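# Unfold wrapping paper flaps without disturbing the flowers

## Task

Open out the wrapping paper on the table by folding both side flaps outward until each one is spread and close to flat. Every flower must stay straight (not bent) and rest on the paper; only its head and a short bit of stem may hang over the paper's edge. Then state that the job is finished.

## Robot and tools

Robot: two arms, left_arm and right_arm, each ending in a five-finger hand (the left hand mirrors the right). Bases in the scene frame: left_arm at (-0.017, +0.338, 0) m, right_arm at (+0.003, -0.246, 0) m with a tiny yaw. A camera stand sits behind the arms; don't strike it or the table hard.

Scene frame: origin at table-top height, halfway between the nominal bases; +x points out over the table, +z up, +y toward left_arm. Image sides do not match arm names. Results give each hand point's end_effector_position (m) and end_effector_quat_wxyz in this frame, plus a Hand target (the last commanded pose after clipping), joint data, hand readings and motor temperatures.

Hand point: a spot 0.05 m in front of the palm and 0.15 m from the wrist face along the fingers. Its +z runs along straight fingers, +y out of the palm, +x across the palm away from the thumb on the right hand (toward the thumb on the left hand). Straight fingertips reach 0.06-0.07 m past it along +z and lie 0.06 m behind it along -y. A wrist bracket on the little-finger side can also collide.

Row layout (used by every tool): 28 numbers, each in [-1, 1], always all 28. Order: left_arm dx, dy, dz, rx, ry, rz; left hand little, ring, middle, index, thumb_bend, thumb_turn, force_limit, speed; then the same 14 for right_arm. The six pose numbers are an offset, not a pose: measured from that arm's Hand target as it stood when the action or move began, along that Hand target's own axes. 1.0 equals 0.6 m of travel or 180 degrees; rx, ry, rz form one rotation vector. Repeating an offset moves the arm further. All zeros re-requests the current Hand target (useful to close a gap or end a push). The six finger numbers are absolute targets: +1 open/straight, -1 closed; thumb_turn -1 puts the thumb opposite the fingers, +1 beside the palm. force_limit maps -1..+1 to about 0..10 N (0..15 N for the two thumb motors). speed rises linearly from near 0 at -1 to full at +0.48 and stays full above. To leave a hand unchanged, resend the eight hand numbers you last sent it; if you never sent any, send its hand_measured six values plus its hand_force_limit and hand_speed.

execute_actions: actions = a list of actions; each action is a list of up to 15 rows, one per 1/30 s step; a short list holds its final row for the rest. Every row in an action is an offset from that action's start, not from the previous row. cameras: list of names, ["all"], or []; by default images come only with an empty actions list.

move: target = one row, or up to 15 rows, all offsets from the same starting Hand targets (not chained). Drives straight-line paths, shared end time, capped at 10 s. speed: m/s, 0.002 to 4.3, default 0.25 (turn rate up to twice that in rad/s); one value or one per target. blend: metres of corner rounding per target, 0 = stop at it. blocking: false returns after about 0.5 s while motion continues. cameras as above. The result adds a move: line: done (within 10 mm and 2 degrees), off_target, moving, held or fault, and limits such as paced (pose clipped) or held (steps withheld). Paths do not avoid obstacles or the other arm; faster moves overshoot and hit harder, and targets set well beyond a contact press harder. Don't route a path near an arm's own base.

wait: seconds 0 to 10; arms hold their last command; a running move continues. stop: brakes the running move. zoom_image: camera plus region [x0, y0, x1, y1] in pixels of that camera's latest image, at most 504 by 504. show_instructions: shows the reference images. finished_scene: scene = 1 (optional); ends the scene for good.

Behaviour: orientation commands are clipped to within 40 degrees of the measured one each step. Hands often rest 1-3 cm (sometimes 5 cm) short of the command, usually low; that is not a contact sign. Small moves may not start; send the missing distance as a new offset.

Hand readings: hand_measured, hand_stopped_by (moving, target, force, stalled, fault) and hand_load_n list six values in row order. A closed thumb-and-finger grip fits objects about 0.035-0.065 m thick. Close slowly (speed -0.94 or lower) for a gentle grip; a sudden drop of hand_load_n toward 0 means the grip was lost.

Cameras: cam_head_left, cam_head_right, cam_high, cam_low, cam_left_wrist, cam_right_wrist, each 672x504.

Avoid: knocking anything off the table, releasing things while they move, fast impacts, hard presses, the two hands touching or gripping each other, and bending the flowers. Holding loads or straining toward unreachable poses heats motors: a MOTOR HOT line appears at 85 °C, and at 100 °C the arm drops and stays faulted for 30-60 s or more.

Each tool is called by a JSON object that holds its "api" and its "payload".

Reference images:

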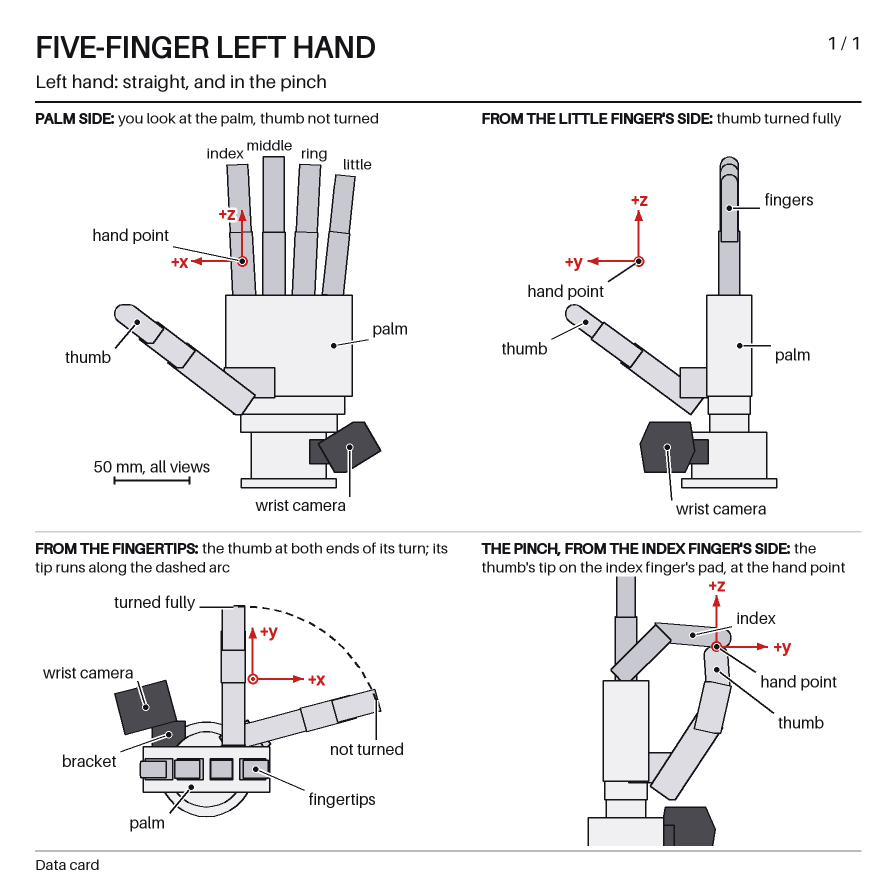

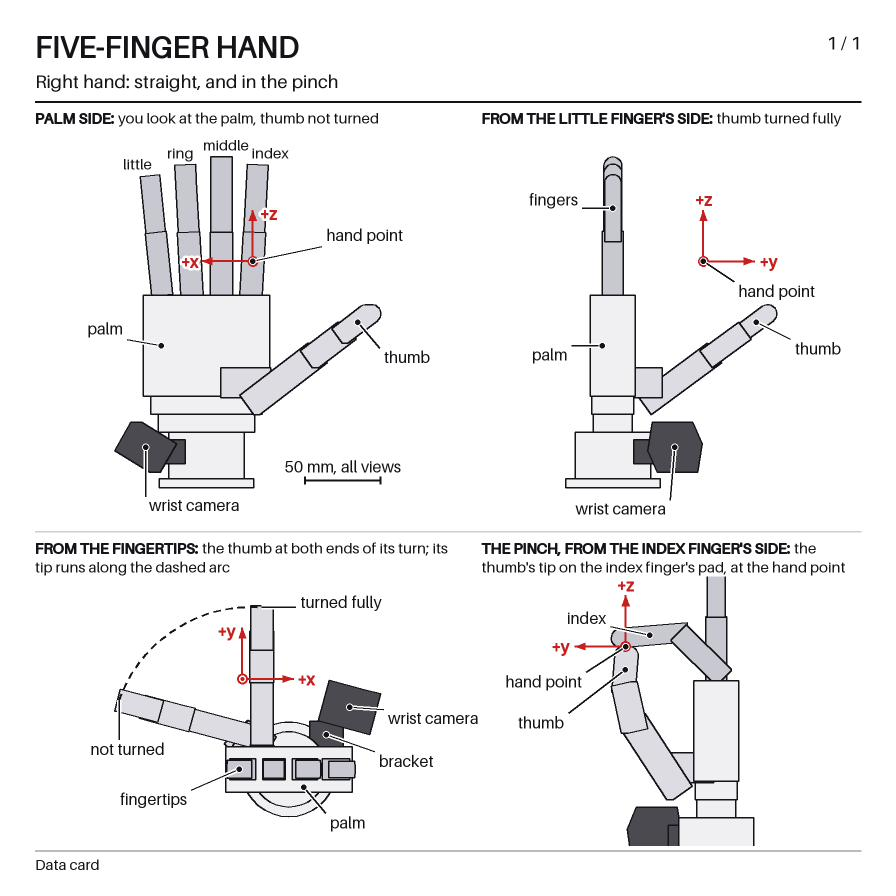

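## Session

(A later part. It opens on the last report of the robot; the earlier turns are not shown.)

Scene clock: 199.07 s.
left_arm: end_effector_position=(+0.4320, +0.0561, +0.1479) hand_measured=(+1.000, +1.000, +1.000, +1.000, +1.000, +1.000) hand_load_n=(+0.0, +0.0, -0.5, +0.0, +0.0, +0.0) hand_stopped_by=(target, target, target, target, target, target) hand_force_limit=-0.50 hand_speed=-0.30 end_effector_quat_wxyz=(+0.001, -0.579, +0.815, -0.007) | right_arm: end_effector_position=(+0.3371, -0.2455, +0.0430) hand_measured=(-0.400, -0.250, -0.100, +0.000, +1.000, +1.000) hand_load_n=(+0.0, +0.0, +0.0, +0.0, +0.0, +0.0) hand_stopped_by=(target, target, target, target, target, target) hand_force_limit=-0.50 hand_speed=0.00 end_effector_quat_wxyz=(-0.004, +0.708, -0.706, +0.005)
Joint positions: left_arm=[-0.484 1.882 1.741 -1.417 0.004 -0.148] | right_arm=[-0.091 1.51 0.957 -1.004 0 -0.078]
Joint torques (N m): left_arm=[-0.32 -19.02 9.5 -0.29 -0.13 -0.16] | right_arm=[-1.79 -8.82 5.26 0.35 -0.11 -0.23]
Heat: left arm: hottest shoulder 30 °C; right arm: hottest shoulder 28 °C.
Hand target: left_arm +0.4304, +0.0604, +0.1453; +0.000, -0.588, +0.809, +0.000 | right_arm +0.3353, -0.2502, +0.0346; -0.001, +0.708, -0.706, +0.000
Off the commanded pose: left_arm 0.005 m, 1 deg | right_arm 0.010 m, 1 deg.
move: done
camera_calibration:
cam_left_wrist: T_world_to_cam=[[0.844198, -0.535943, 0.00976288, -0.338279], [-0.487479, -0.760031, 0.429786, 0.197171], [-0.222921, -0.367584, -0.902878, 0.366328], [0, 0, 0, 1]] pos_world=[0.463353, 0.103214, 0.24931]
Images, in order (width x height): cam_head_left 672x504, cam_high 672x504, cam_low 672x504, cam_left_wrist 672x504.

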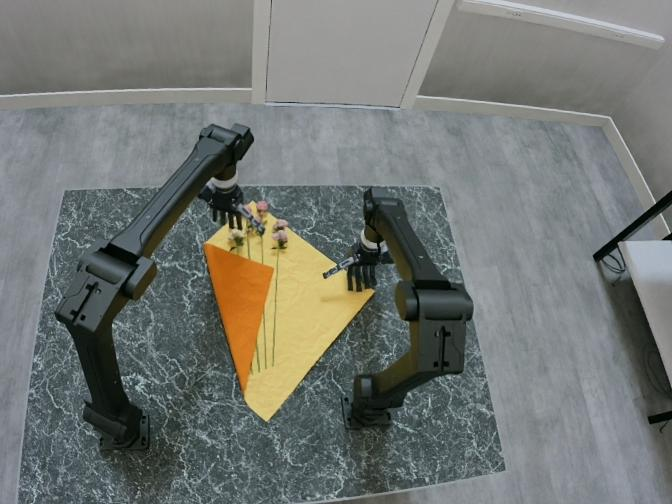

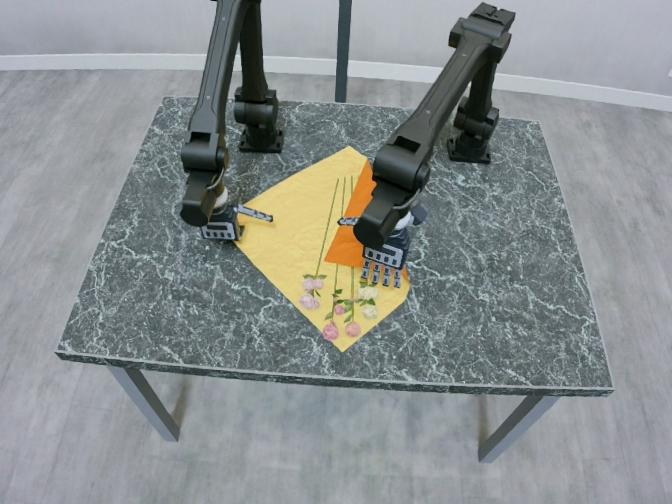

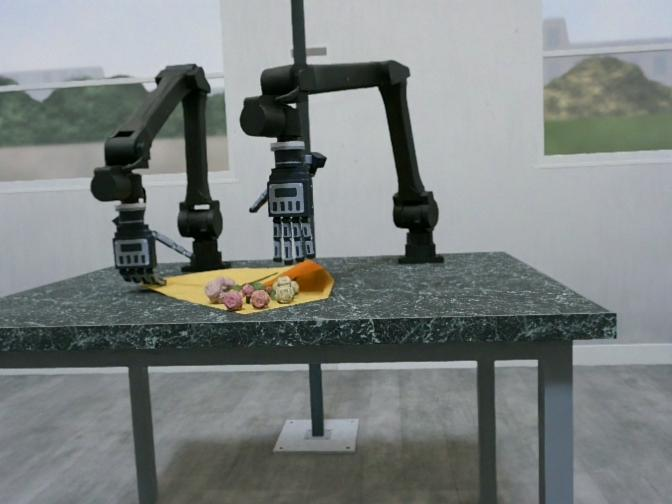

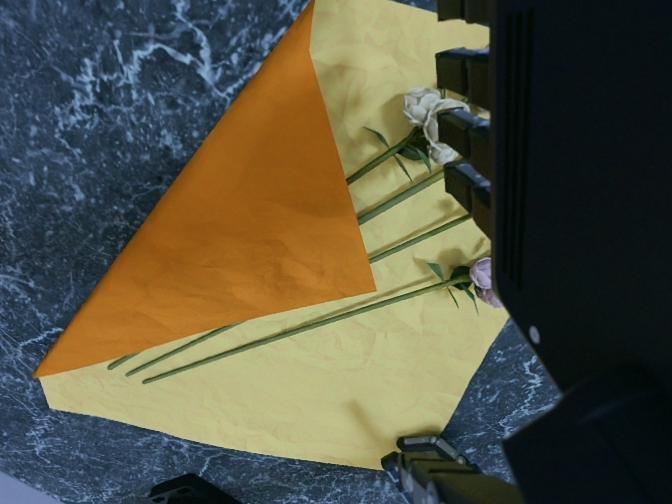

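{"api": "zoom_image", "payload": {"camera": "cam_left_wrist", "region": [240, 0, 520, 300]}}

{"api": "zoom_image", "payload": {"camera": "cam_low", "region": [230, 220, 350, 315]}}

{"api": "zoom_image", "payload": {"camera": "cam_high", "region": [310, 200, 440, 330]}}

Scaled by 1.680 from the camera's 672x504 image, which has a finer 960x720 frame.

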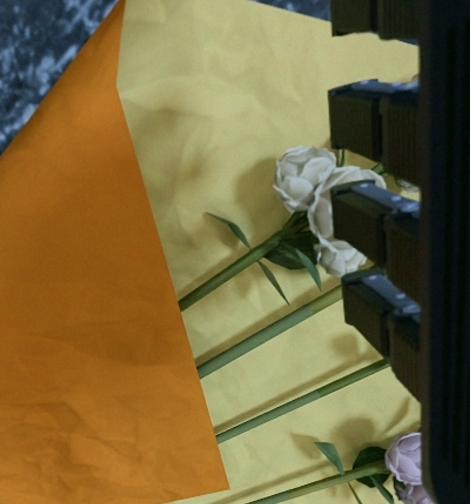

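Scaled by 4.200 from the camera's 672x504 image, which has a finer 960x720 frame.

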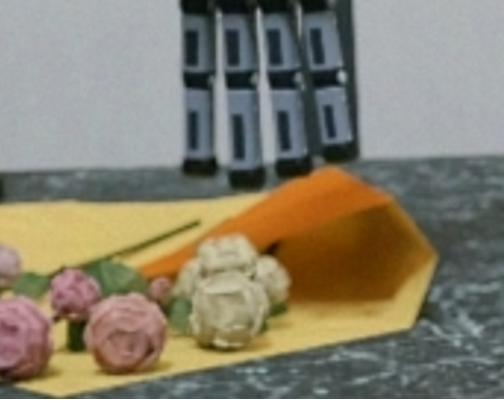

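Scaled by 3.877 from the camera's 672x504 image, which has a finer 960x720 frame.

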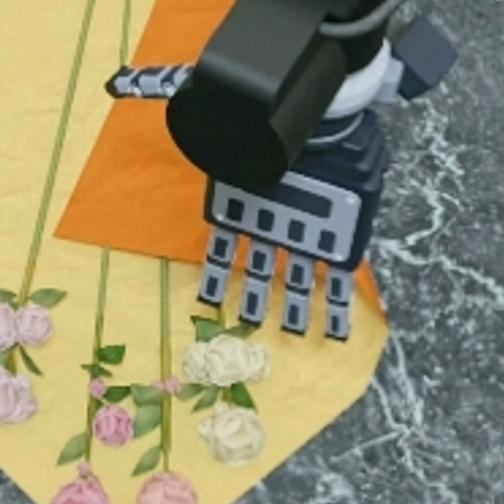

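{"api": "move", "payload": {"target": [-0.0537,-0.0002,0.0622,0,0,0.0556,-1,-1,0.72,0.72,1,1,-0.5,-0.3,0,0,0,0,0,0,-0.4,-0.25,-0.1,0,1,1,-0.5,0], "speed": 0.08, "cameras": ["cam_low","cam_left_wrist","cam_high"]}}

{"api": "zoom_image", "payload": {"camera": "cam_left_wrist", "region": [240, 0, 520, 300]}}

{"api": "zoom_image", "payload": {"camera": "cam_low", "region": [230, 220, 350, 315]}}

{"api": "zoom_image", "payload": {"camera": "cam_high", "region": [310, 200, 440, 330]}}

Scene clock: 229.40 s.
left_arm: end_effector_position=(+0.4386, +0.0867, +0.1231) hand_measured=(-1.000, -1.000, +0.720, +0.720, +1.000, +1.000) hand_load_n=(+0.0, +0.0, +0.0, +0.0, +0.0, +0.0) hand_stopped_by=(target, target, target, target, target, target) hand_force_limit=-0.50 hand_speed=-0.30 end_effector_quat_wxyz=(+0.004, -0.519, +0.855, -0.008) | right_arm: end_effector_position=(+0.3371, -0.2455, +0.0430) hand_measured=(-0.400, -0.250, -0.100, +0.000, +1.000, +1.000) hand_load_n=(+0.0, +0.0, +0.0, +0.0, +0.0, +0.0) hand_stopped_by=(target, target, target, target, target, target) hand_force_limit=-0.50 hand_speed=0.00 end_effector_quat_wxyz=(-0.004, +0.708, -0.706, +0.005)
Joint positions: left_arm=[-0.447 1.882 1.676 -1.347 0.003 0.033] | right_arm=[-0.091 1.51 0.957 -1.004 0 -0.078]
Joint torques (N m): left_arm=[-0.38 -17.2 9.29 0.54 -0.1 0.23] | right_arm=[-1.38 -8.7 5.27 0.34 -0.1 -0.26]
Heat: left arm: hottest shoulder 32 °C; right arm: hottest shoulder 27 °C.
Hand target: left_arm +0.4404, +0.0910, +0.1080; +0.000, -0.515, +0.857, +0.000 | right_arm +0.3353, -0.2502, +0.0346; -0.001, +0.708, -0.706, +0.000
Off the commanded pose: left_arm 0.016 m, 1 deg | right_arm 0.010 m, 1 deg.
move: off_target (left_arm)
camera_calibration:
cam_left_wrist: T_world_to_cam=[[0.759145, -0.650757, 0.0146739, -0.280605], [-0.593618, -0.682888, 0.425772, 0.274655], [-0.267054, -0.331934, -0.904711, 0.373074], [0, 0, 0, 1]] pos_world=[0.475691, 0.12879, 0.224701]
Images, in order (width x height): cam_high 672x504, cam_low 672x504, cam_left_wrist 672x504.

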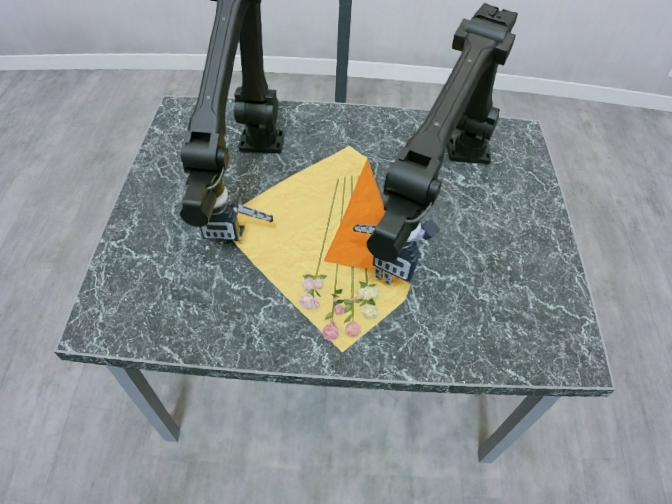

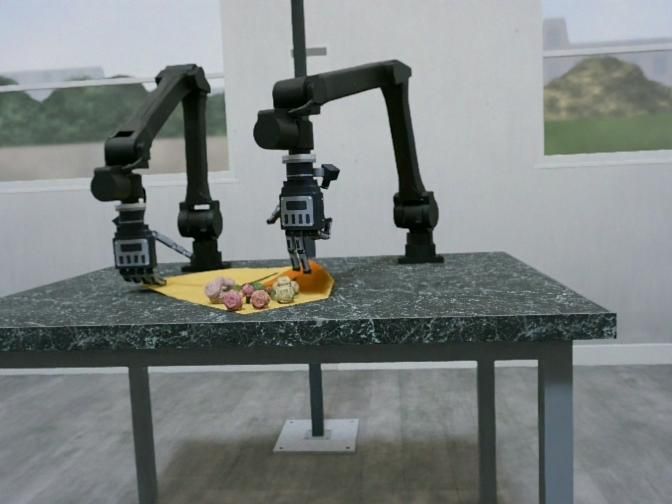

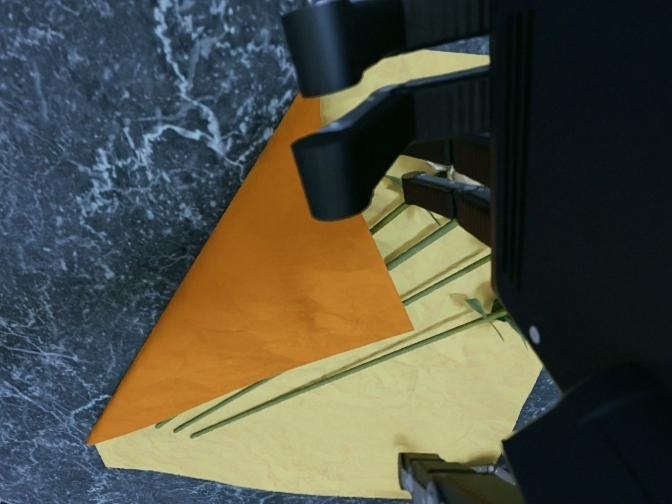

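Scaled by 1.680 from the camera's 672x504 image, which has a finer 960x720 frame.

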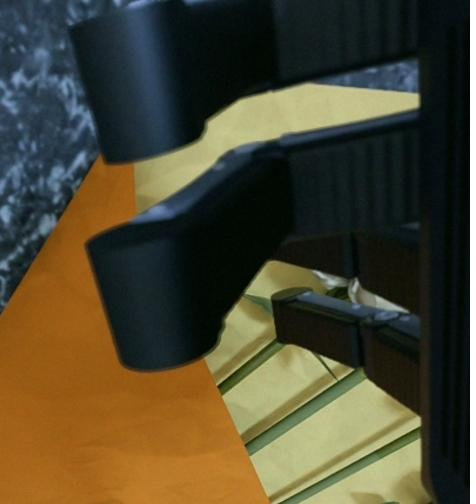

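Scaled by 4.200 from the camera's 672x504 image, which has a finer 960x720 frame.

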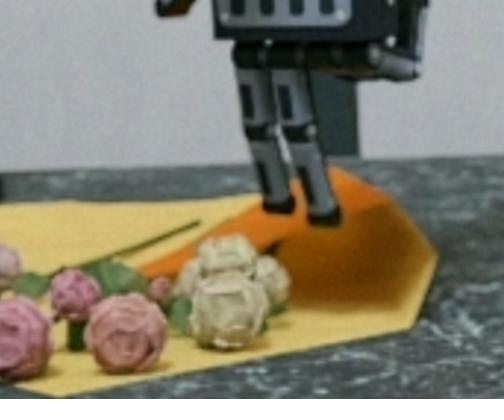

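Scaled by 3.877 from the camera's 672x504 image, which has a finer 960x720 frame.

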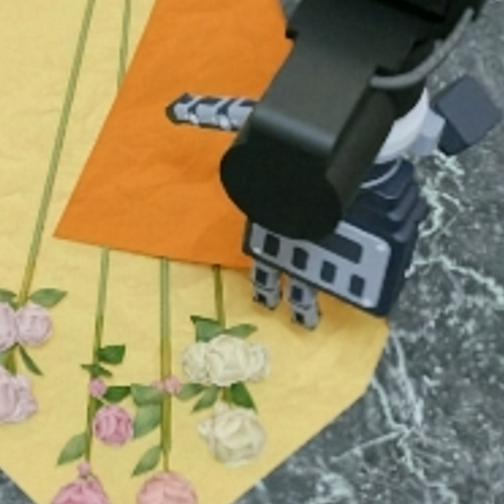

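{"api": "move", "payload": {"target": [0.0332,0.0123,0.0267,0,0,0,-1,-1,0.6,0.6,1,1,-0.5,-0.5,0,0,0,0,0,0,-0.4,-0.25,-0.1,0,1,1,-0.5,0], "speed": 0.08, "cameras": ["cam_low","cam_left_wrist","cam_high"]}}

{"api": "zoom_image", "payload": {"camera": "cam_low", "region": [230, 220, 350, 315]}}

{"api": "zoom_image", "payload": {"camera": "cam_high", "region": [310, 200, 440, 330]}}

Scene clock: 244.93 s.
left_arm: end_effector_position=(+0.4252, +0.0786, +0.1021) hand_measured=(-1.000, -1.000, +0.600, +0.600, +1.000, +1.000) hand_load_n=(+0.0, +0.5, +0.0, +0.0, +0.0, +0.0) hand_stopped_by=(target, target, target, target, target, target) hand_force_limit=-0.50 hand_speed=-0.50 end_effector_quat_wxyz=(+0.001, -0.510, +0.860, -0.004) | right_arm: end_effector_position=(+0.3371, -0.2455, +0.0430) hand_measured=(-0.400, -0.250, -0.100, +0.000, +1.000, +1.000) hand_load_n=(+0.0, +0.0, +0.0, +0.5, -0.5, +0.0) hand_stopped_by=(target, target, target, target, target, target) hand_force_limit=-0.50 hand_speed=0.00 end_effector_quat_wxyz=(-0.004, +0.708, -0.706, +0.005)
Joint positions: left_arm=[-0.472 1.882 1.618 -1.299 0.003 0.03] | right_arm=[-0.091 1.51 0.957 -1.004 0 -0.078]
Joint torques (N m): left_arm=[-0.97 -17.73 9.18 0.5 -0.1 -0.13] | right_arm=[-1.38 -8.76 5.34 0.31 -0.1 -0.24]
Heat: left arm: hottest shoulder 32 °C; right arm: hottest shoulder 27 °C.
Hand target: left_arm +0.4246, +0.0768, +0.0921; +0.000, -0.515, +0.857, +0.000 | right_arm +0.3353, -0.2502, +0.0346; -0.001, +0.708, -0.706, +0.000
Off the commanded pose: left_arm 0.010 m, 1 deg | right_arm 0.010 m, 1 deg.
move: done
camera_calibration:
cam_left_wrist: T_world_to_cam=[[0.744363, -0.667753, 0.00544329, -0.266808], [-0.60521, -0.671154, 0.428105, 0.273843], [-0.282215, -0.32196, -0.903713, 0.35342], [0, 0, 0, 1]] pos_world=[0.464075, 0.119416, 0.203609]
Images, in order (width x height): cam_high 672x504, cam_low 672x504, cam_left_wrist 672x504.

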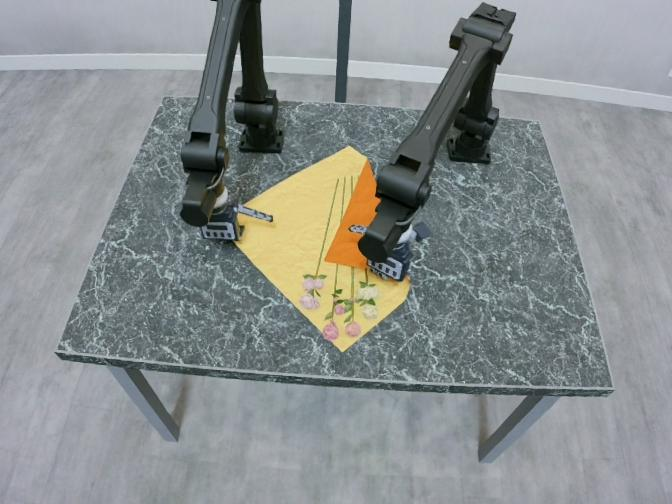

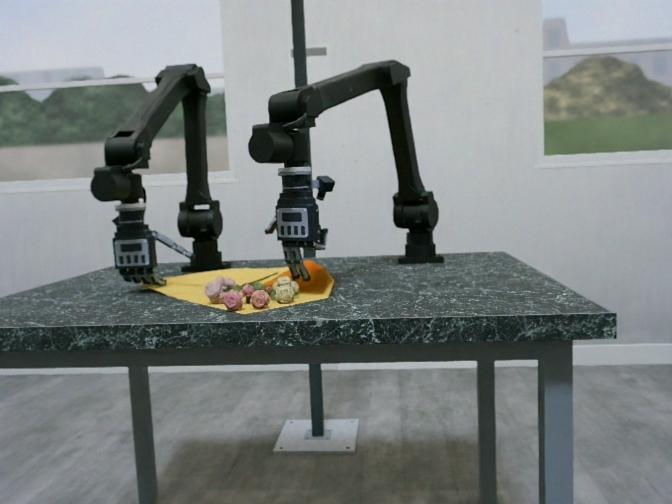

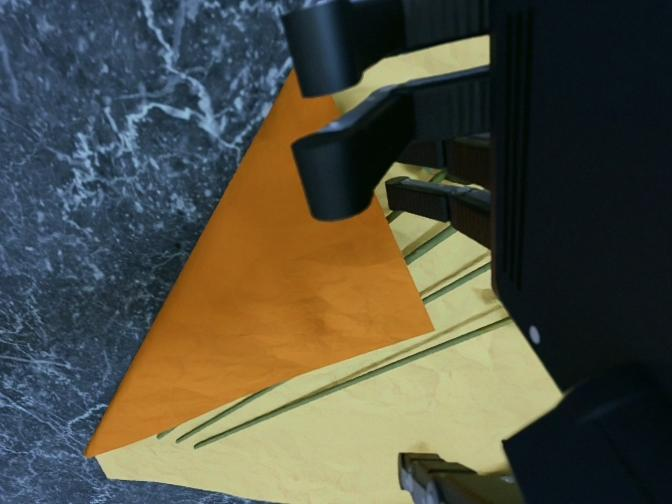

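Scaled by 4.200 from the camera's 672x504 image, which has a finer 960x720 frame.

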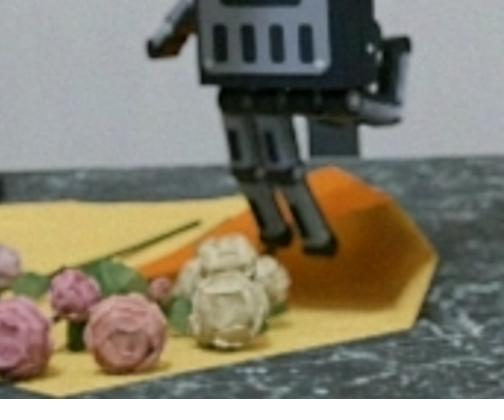

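Scaled by 3.877 from the camera's 672x504 image, which has a finer 960x720 frame.

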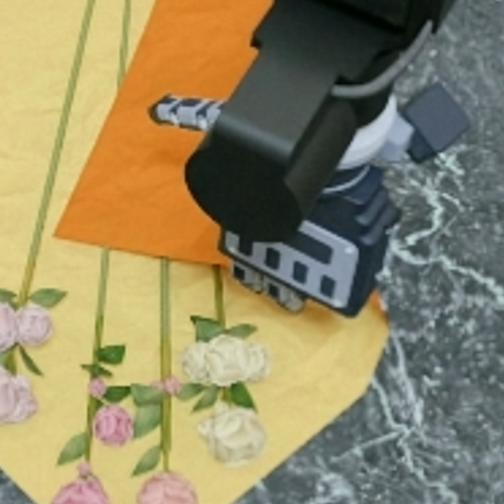

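{"api": "move", "payload": {"target": [0.01,0.0005,0.0327,0,0,0,-1,-1,0.45,0.45,1,1,-0.5,-0.5,0,0,0,0,0,0,-0.4,-0.25,-0.1,0,1,1,-0.5,0], "speed": 0.06, "cameras": ["cam_low","cam_left_wrist","cam_high"]}}

{"api": "zoom_image", "payload": {"camera": "cam_low", "region": [230, 220, 350, 315]}}

{"api": "zoom_image", "payload": {"camera": "cam_left_wrist", "region": [240, 0, 520, 300]}}

Scene clock: 248.37 s.
left_arm: end_effector_position=(+0.4243, +0.0749, +0.0869) hand_measured=(-1.000, -1.000, +0.450, +0.450, +1.000, +1.000) hand_load_n=(+0.0, +0.0, +0.0, +0.0, +0.0, +0.0) hand_stopped_by=(target, target, target, target, target, target) hand_force_limit=-0.50 hand_speed=-0.50 end_effector_quat_wxyz=(+0.004, -0.511, +0.859, -0.008) | right_arm: end_effector_position=(+0.3371, -0.2455, +0.0430) hand_measured=(-0.400, -0.250, -0.100, +0.000, +1.000, +1.000) hand_load_n=(+0.0, +0.0, +0.0, +0.0, +0.0, +0.0) hand_stopped_by=(target, target, target, target, target, target) hand_force_limit=-0.50 hand_speed=0.00 end_effector_quat_wxyz=(-0.004, +0.708, -0.706, +0.005)
Joint positions: left_arm=[-0.478 1.887 1.587 -1.252 0.003 0.02] | right_arm=[-0.091 1.51 0.957 -1.004 0 -0.078]
Joint torques (N m): left_arm=[-1.32 -17.03 9.05 0.44 -0.11 -0.15] | right_arm=[-1.14 -8.64 5.24 0.25 -0.1 -0.26]
Heat: left arm: hottest shoulder 32 °C; right arm: hottest shoulder 27 °C.
Hand target: left_arm +0.4216, +0.0717, +0.0724; +0.000, -0.515, +0.857, +0.000 | right_arm +0.3353, -0.2502, +0.0346; -0.001, +0.708, -0.706, +0.000
Off the commanded pose: left_arm 0.015 m, 1 deg | right_arm 0.010 m, 1 deg.
move: off_target (left_arm)
camera_calibration:
cam_left_wrist: T_world_to_cam=[[0.747099, -0.664544, 0.0149903, -0.270679], [-0.606168, -0.67187, 0.425618, 0.278036], [-0.27277, -0.327065, -0.904779, 0.334757], [0, 0, 0, 1]] pos_world=[0.462072, 0.116414, 0.188601]
Images, in order (width x height): cam_high 672x504, cam_low 672x504, cam_left_wrist 672x504.

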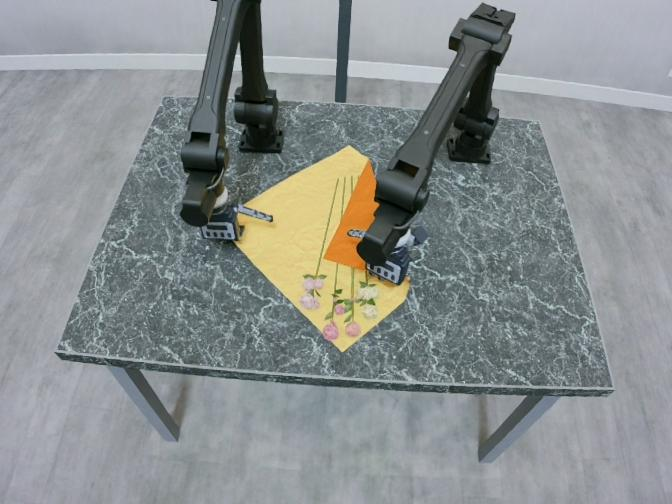

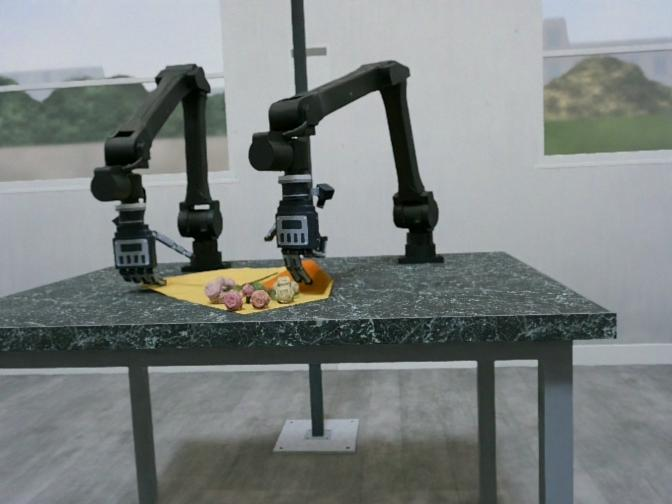

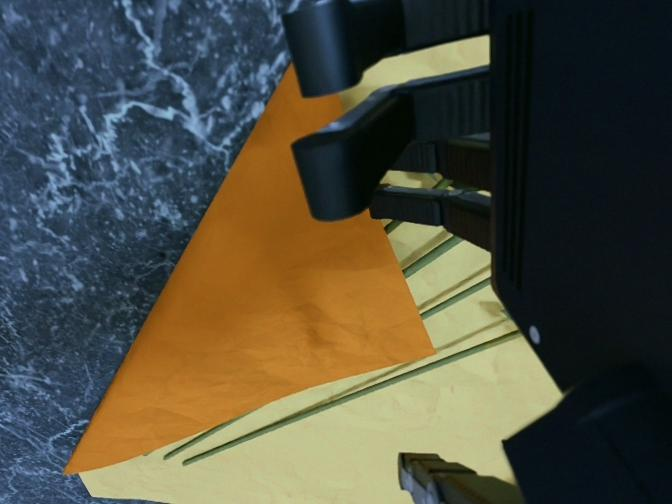

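Scaled by 4.200 from the camera's 672x504 image, which has a finer 960x720 frame.

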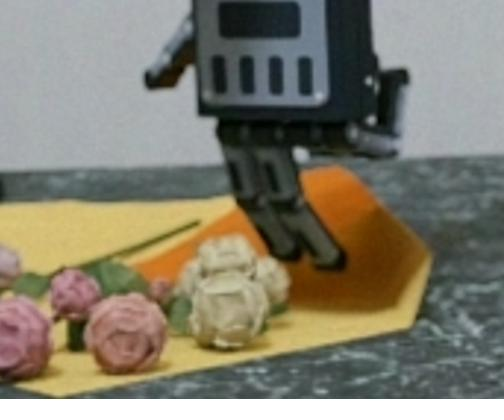

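Scaled by 1.680 from the camera's 672x504 image, which has a finer 960x720 frame.

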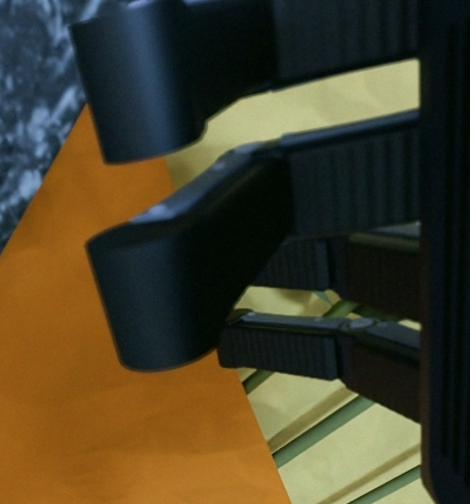

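{"api": "zoom_image", "payload": {"camera": "cam_low", "region": [275, 250, 345, 310]}}

{"api": "zoom_image", "payload": {"camera": "cam_left_wrist", "region": [340, 130, 480, 250]}}

{"api": "zoom_image", "payload": {"camera": "cam_high", "region": [340, 230, 430, 310]}}

Scaled by 7.200 from the camera's 672x504 image, which has a finer 960x720 frame.

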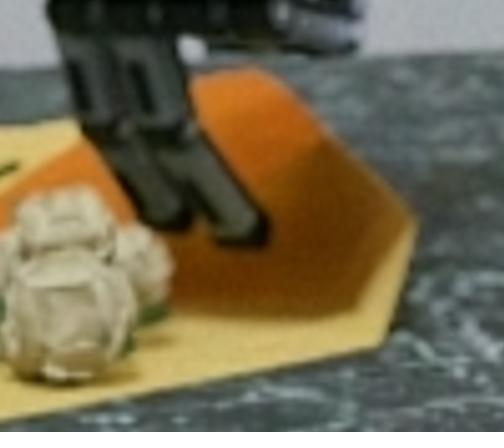

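Scaled by 3.600 from the camera's 672x504 image, which has a finer 960x720 frame.

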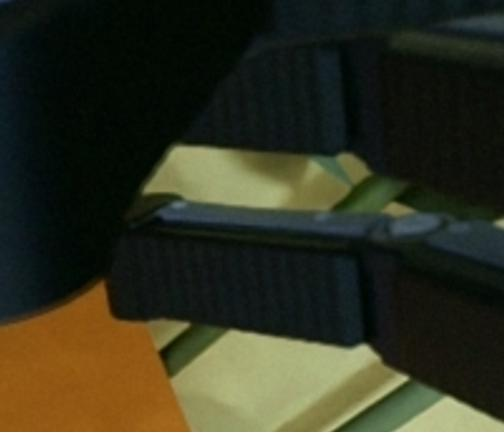

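Scaled by 5.600 from the camera's 672x504 image, which has a finer 960x720 frame.

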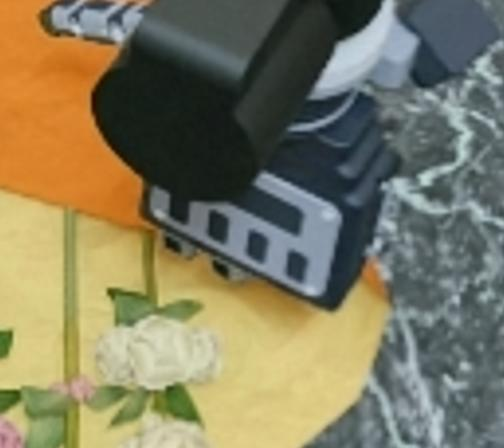

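{"api": "move", "payload": {"target": [0,-0.022,0,0,0,0,-1,-1,0.45,0.45,1,1,-0.5,-0.5,0,0,0,0,0,0,-0.4,-0.25,-0.1,0,1,1,-0.5,0], "speed": 0.06, "cameras": ["cam_low","cam_left_wrist","cam_high"]}}

{"api": "zoom_image", "payload": {"camera": "cam_low", "region": [275, 250, 345, 310]}}

{"api": "zoom_image", "payload": {"camera": "cam_left_wrist", "region": [340, 130, 480, 250]}}

Scene clock: 263.27 s.
left_arm: end_effector_position=(+0.4226, +0.0757, +0.0699) hand_measured=(-1.000, -1.000, +0.450, +0.450, +1.000, +1.000) hand_load_n=(+0.0, +0.0, +0.0, +0.0, +0.0, +0.0) hand_stopped_by=(target, target, target, target, target, target) hand_force_limit=-0.50 hand_speed=-0.50 end_effector_quat_wxyz=(-0.006, -0.512, +0.859, +0.006) | right_arm: end_effector_position=(+0.3371, -0.2455, +0.0430) hand_measured=(-0.400, -0.250, -0.100, +0.000, +1.000, +1.000) hand_load_n=(+0.0, +0.5, +0.0, +0.0, +0.0, +0.0) hand_stopped_by=(target, target, target, target, target, target) hand_force_limit=-0.50 hand_speed=0.00 end_effector_quat_wxyz=(-0.004, +0.708, -0.706, +0.005)
Joint positions: left_arm=[-0.478 1.922 1.587 -1.252 0.003 0.019] | right_arm=[-0.091 1.51 0.957 -1.004 0 -0.078]
Joint torques (N m): left_arm=[-1.32 -17.26 13.49 -0.34 -0.09 -0.14] | right_arm=[-1.67 -8.82 5.2 0.31 -0.09 -0.22]
Heat: left arm: hottest shoulder 32 °C; right arm: hottest shoulder 27 °C.
Hand target: left_arm +0.4333, +0.0655, +0.0724; +0.000, -0.515, +0.857, +0.000 | right_arm +0.3353, -0.2502, +0.0346; -0.001, +0.708, -0.706, +0.000
Off the commanded pose: left_arm 0.015 m, 1 deg | right_arm 0.010 m, 1 deg.
move: off_target (left_arm)
camera_calibration:
cam_left_wrist: T_world_to_cam=[[0.747548, -0.663944, -0.0187053, -0.266538], [-0.59242, -0.679224, 0.433236, 0.279053], [-0.300349, -0.312783, -0.901087, 0.329388], [0, 0, 0, 1]] pos_world=[0.463498, 0.1156, 0.170926]
Images, in order (width x height): cam_high 672x504, cam_low 672x504, cam_left_wrist 672x504.

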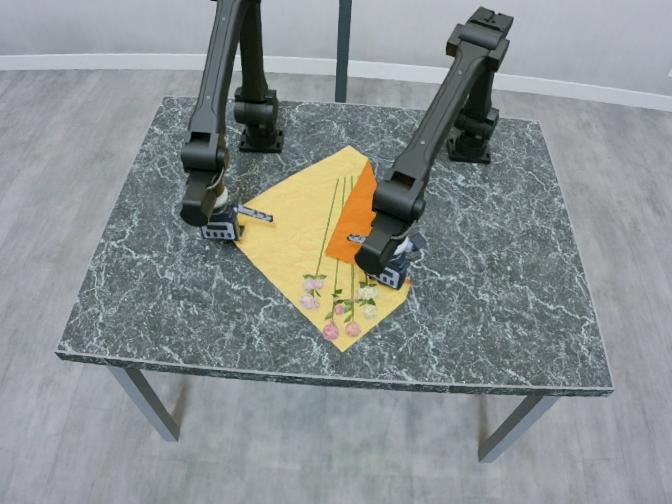

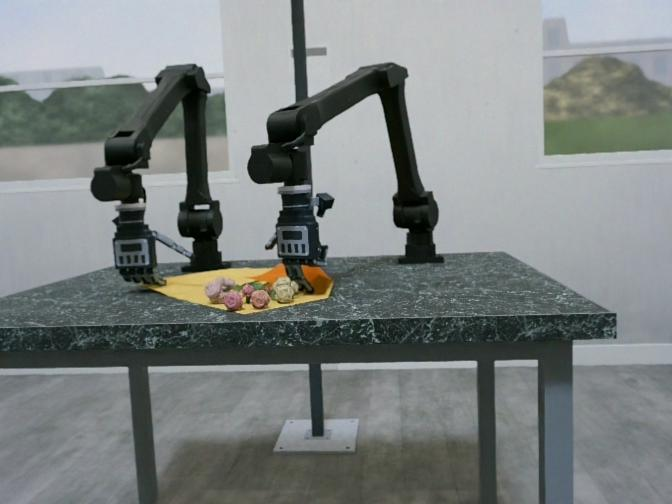

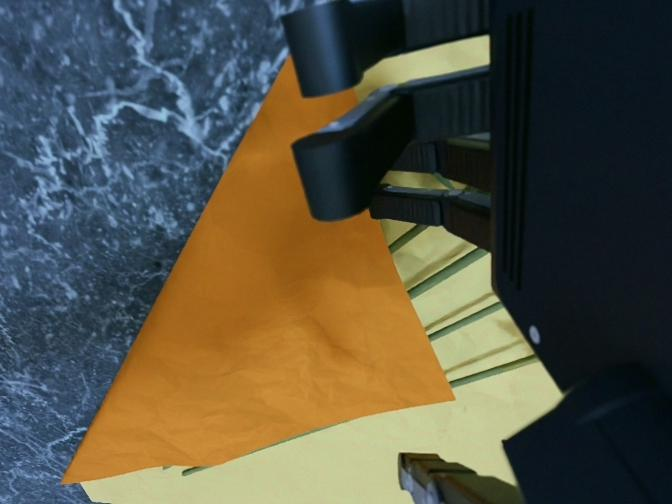

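Scaled by 7.200 from the camera's 672x504 image, which has a finer 960x720 frame.

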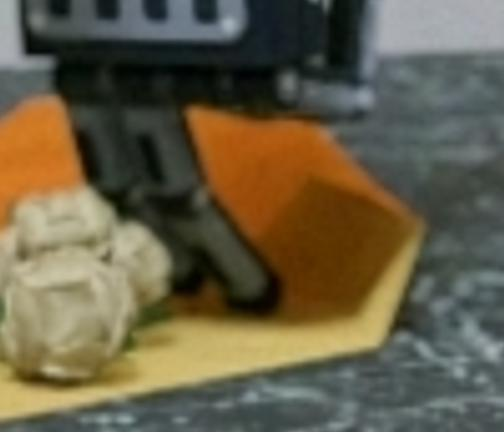

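Scaled by 3.600 from the camera's 672x504 image, which has a finer 960x720 frame.

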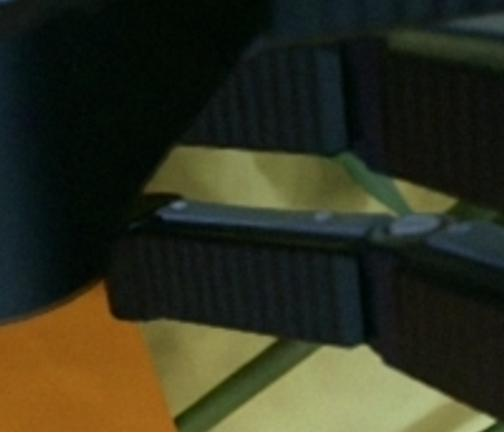

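{"api": "move", "payload": {"target": [0.0023,0.0044,-0.071,0,0,0,-1,-1,0.45,0.45,1,1,-0.5,-0.5,0,0,0,0,0,0,-0.4,-0.25,-0.1,0,1,1,-0.5,0], "speed": 0.1, "cameras": ["cam_low","cam_left_wrist","cam_high","cam_head_left"]}}

{"api": "zoom_image", "payload": {"camera": "cam_low", "region": [230, 220, 350, 315]}}

{"api": "zoom_image", "payload": {"camera": "cam_high", "region": [300, 210, 430, 320]}}

{"api": "zoom_image", "payload": {"camera": "cam_left_wrist", "region": [240, 0, 520, 300]}}

Scene clock: 268.33 s.
left_arm: end_effector_position=(+0.4173, +0.0773, +0.0930) hand_measured=(-1.000, -1.000, +0.450, +0.450, +1.000, +1.000) hand_load_n=(+0.0, +0.0, +0.5, +0.0, +0.0, +0.0) hand_stopped_by=(target, target, target, target, target, target) hand_force_limit=-0.50 hand_speed=-0.50 end_effector_quat_wxyz=(-0.014, -0.512, +0.859, +0.020) | right_arm: end_effector_position=(+0.3371, -0.2455, +0.0430) hand_measured=(-0.400, -0.250, -0.100, +0.000, +1.000, +1.000) hand_load_n=(+0.0, +0.0, +0.0, +0.0, +0.0, +0.0) hand_stopped_by=(target, target, target, target, target, target) hand_force_limit=-0.50 hand_speed=0.00 end_effector_quat_wxyz=(-0.004, +0.708, -0.706, +0.005)
Joint positions: left_arm=[-0.48 1.913 1.63 -1.337 0.003 0.017] | right_arm=[-0.091 1.51 0.957 -1.004 0 -0.078]
Joint torques (N m): left_arm=[-1.32 -19.66 14.79 -0.83 -0.07 -0.13] | right_arm=[-1.61 -8.7 5.27 0.39 -0.1 -0.24]
Heat: left arm: hottest shoulder 31 °C; right arm: hottest shoulder 27 °C.
Hand target: left_arm +0.4302, +0.0656, +0.1149; +0.000, -0.515, +0.857, +0.000 | right_arm +0.3353, -0.2502, +0.0346; -0.001, +0.708, -0.706, +0.000
Off the commanded pose: left_arm 0.028 m, 3 deg | right_arm 0.010 m, 1 deg.
move: off_target (left_arm)
camera_calibration:
cam_left_wrist: T_world_to_cam=[[0.746544, -0.663472, -0.0497789, -0.257788], [-0.580028, -0.685652, 0.439828, 0.261643], [-0.325945, -0.299478, -0.896701, 0.358378], [0, 0, 0, 1]] pos_world=[0.461022, 0.115687, 0.193447]
Images, in order (width x height): cam_head_left 672x504, cam_high 672x504, cam_low 672x504, cam_left_wrist 672x504.

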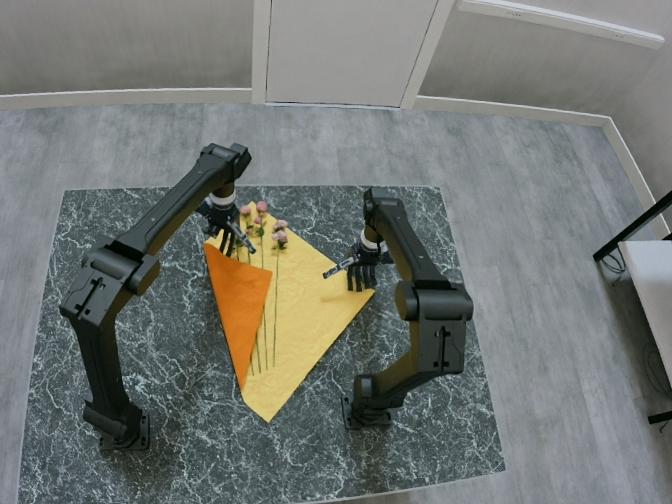

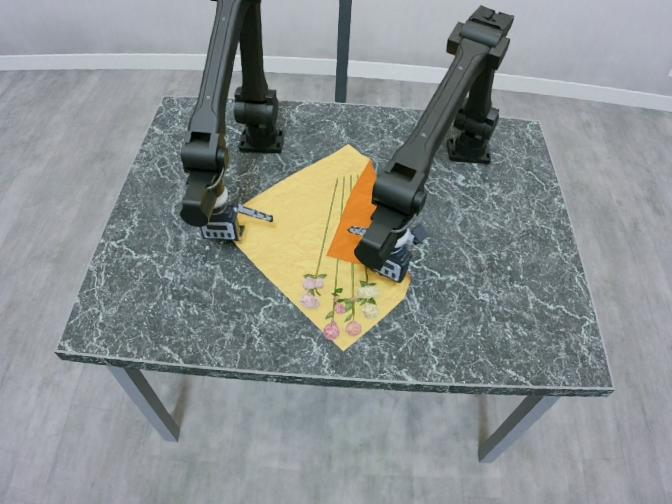

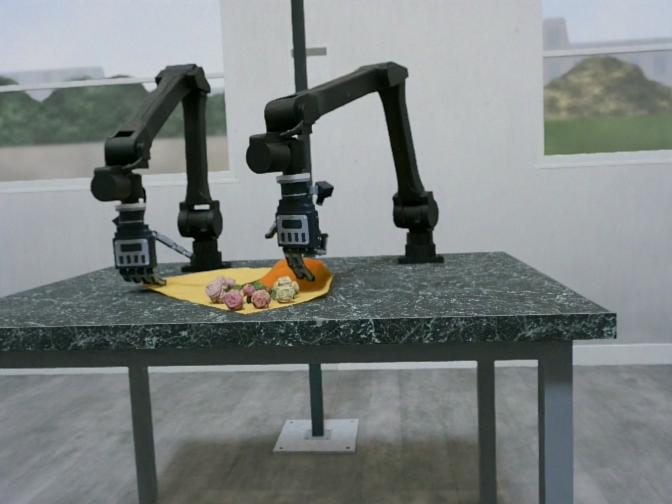

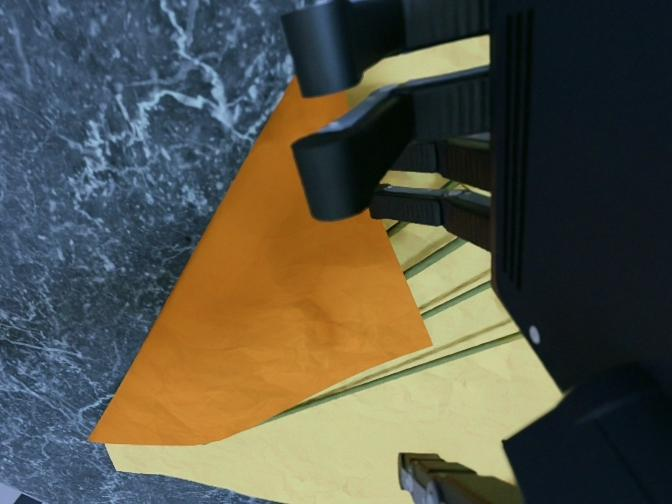

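Scaled by 4.200 from the camera's 672x504 image, which has a finer 960x720 frame.

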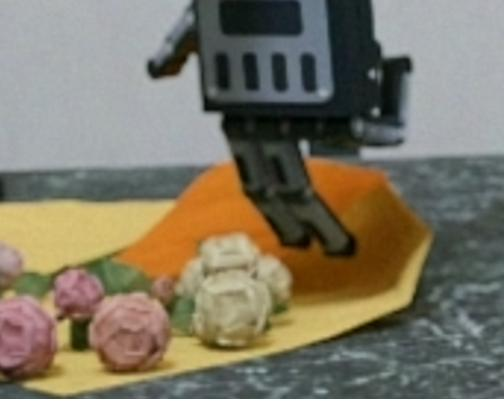

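Scaled by 3.877 from the camera's 672x504 image, which has a finer 960x720 frame.

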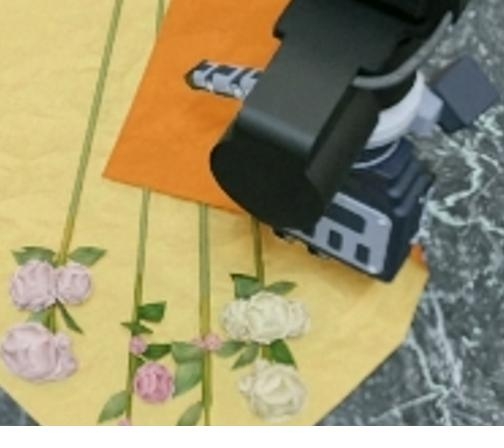

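Scaled by 1.680 from the camera's 672x504 image, which has a finer 960x720 frame.

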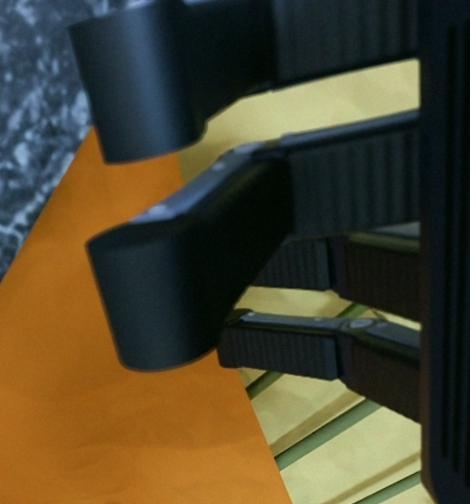

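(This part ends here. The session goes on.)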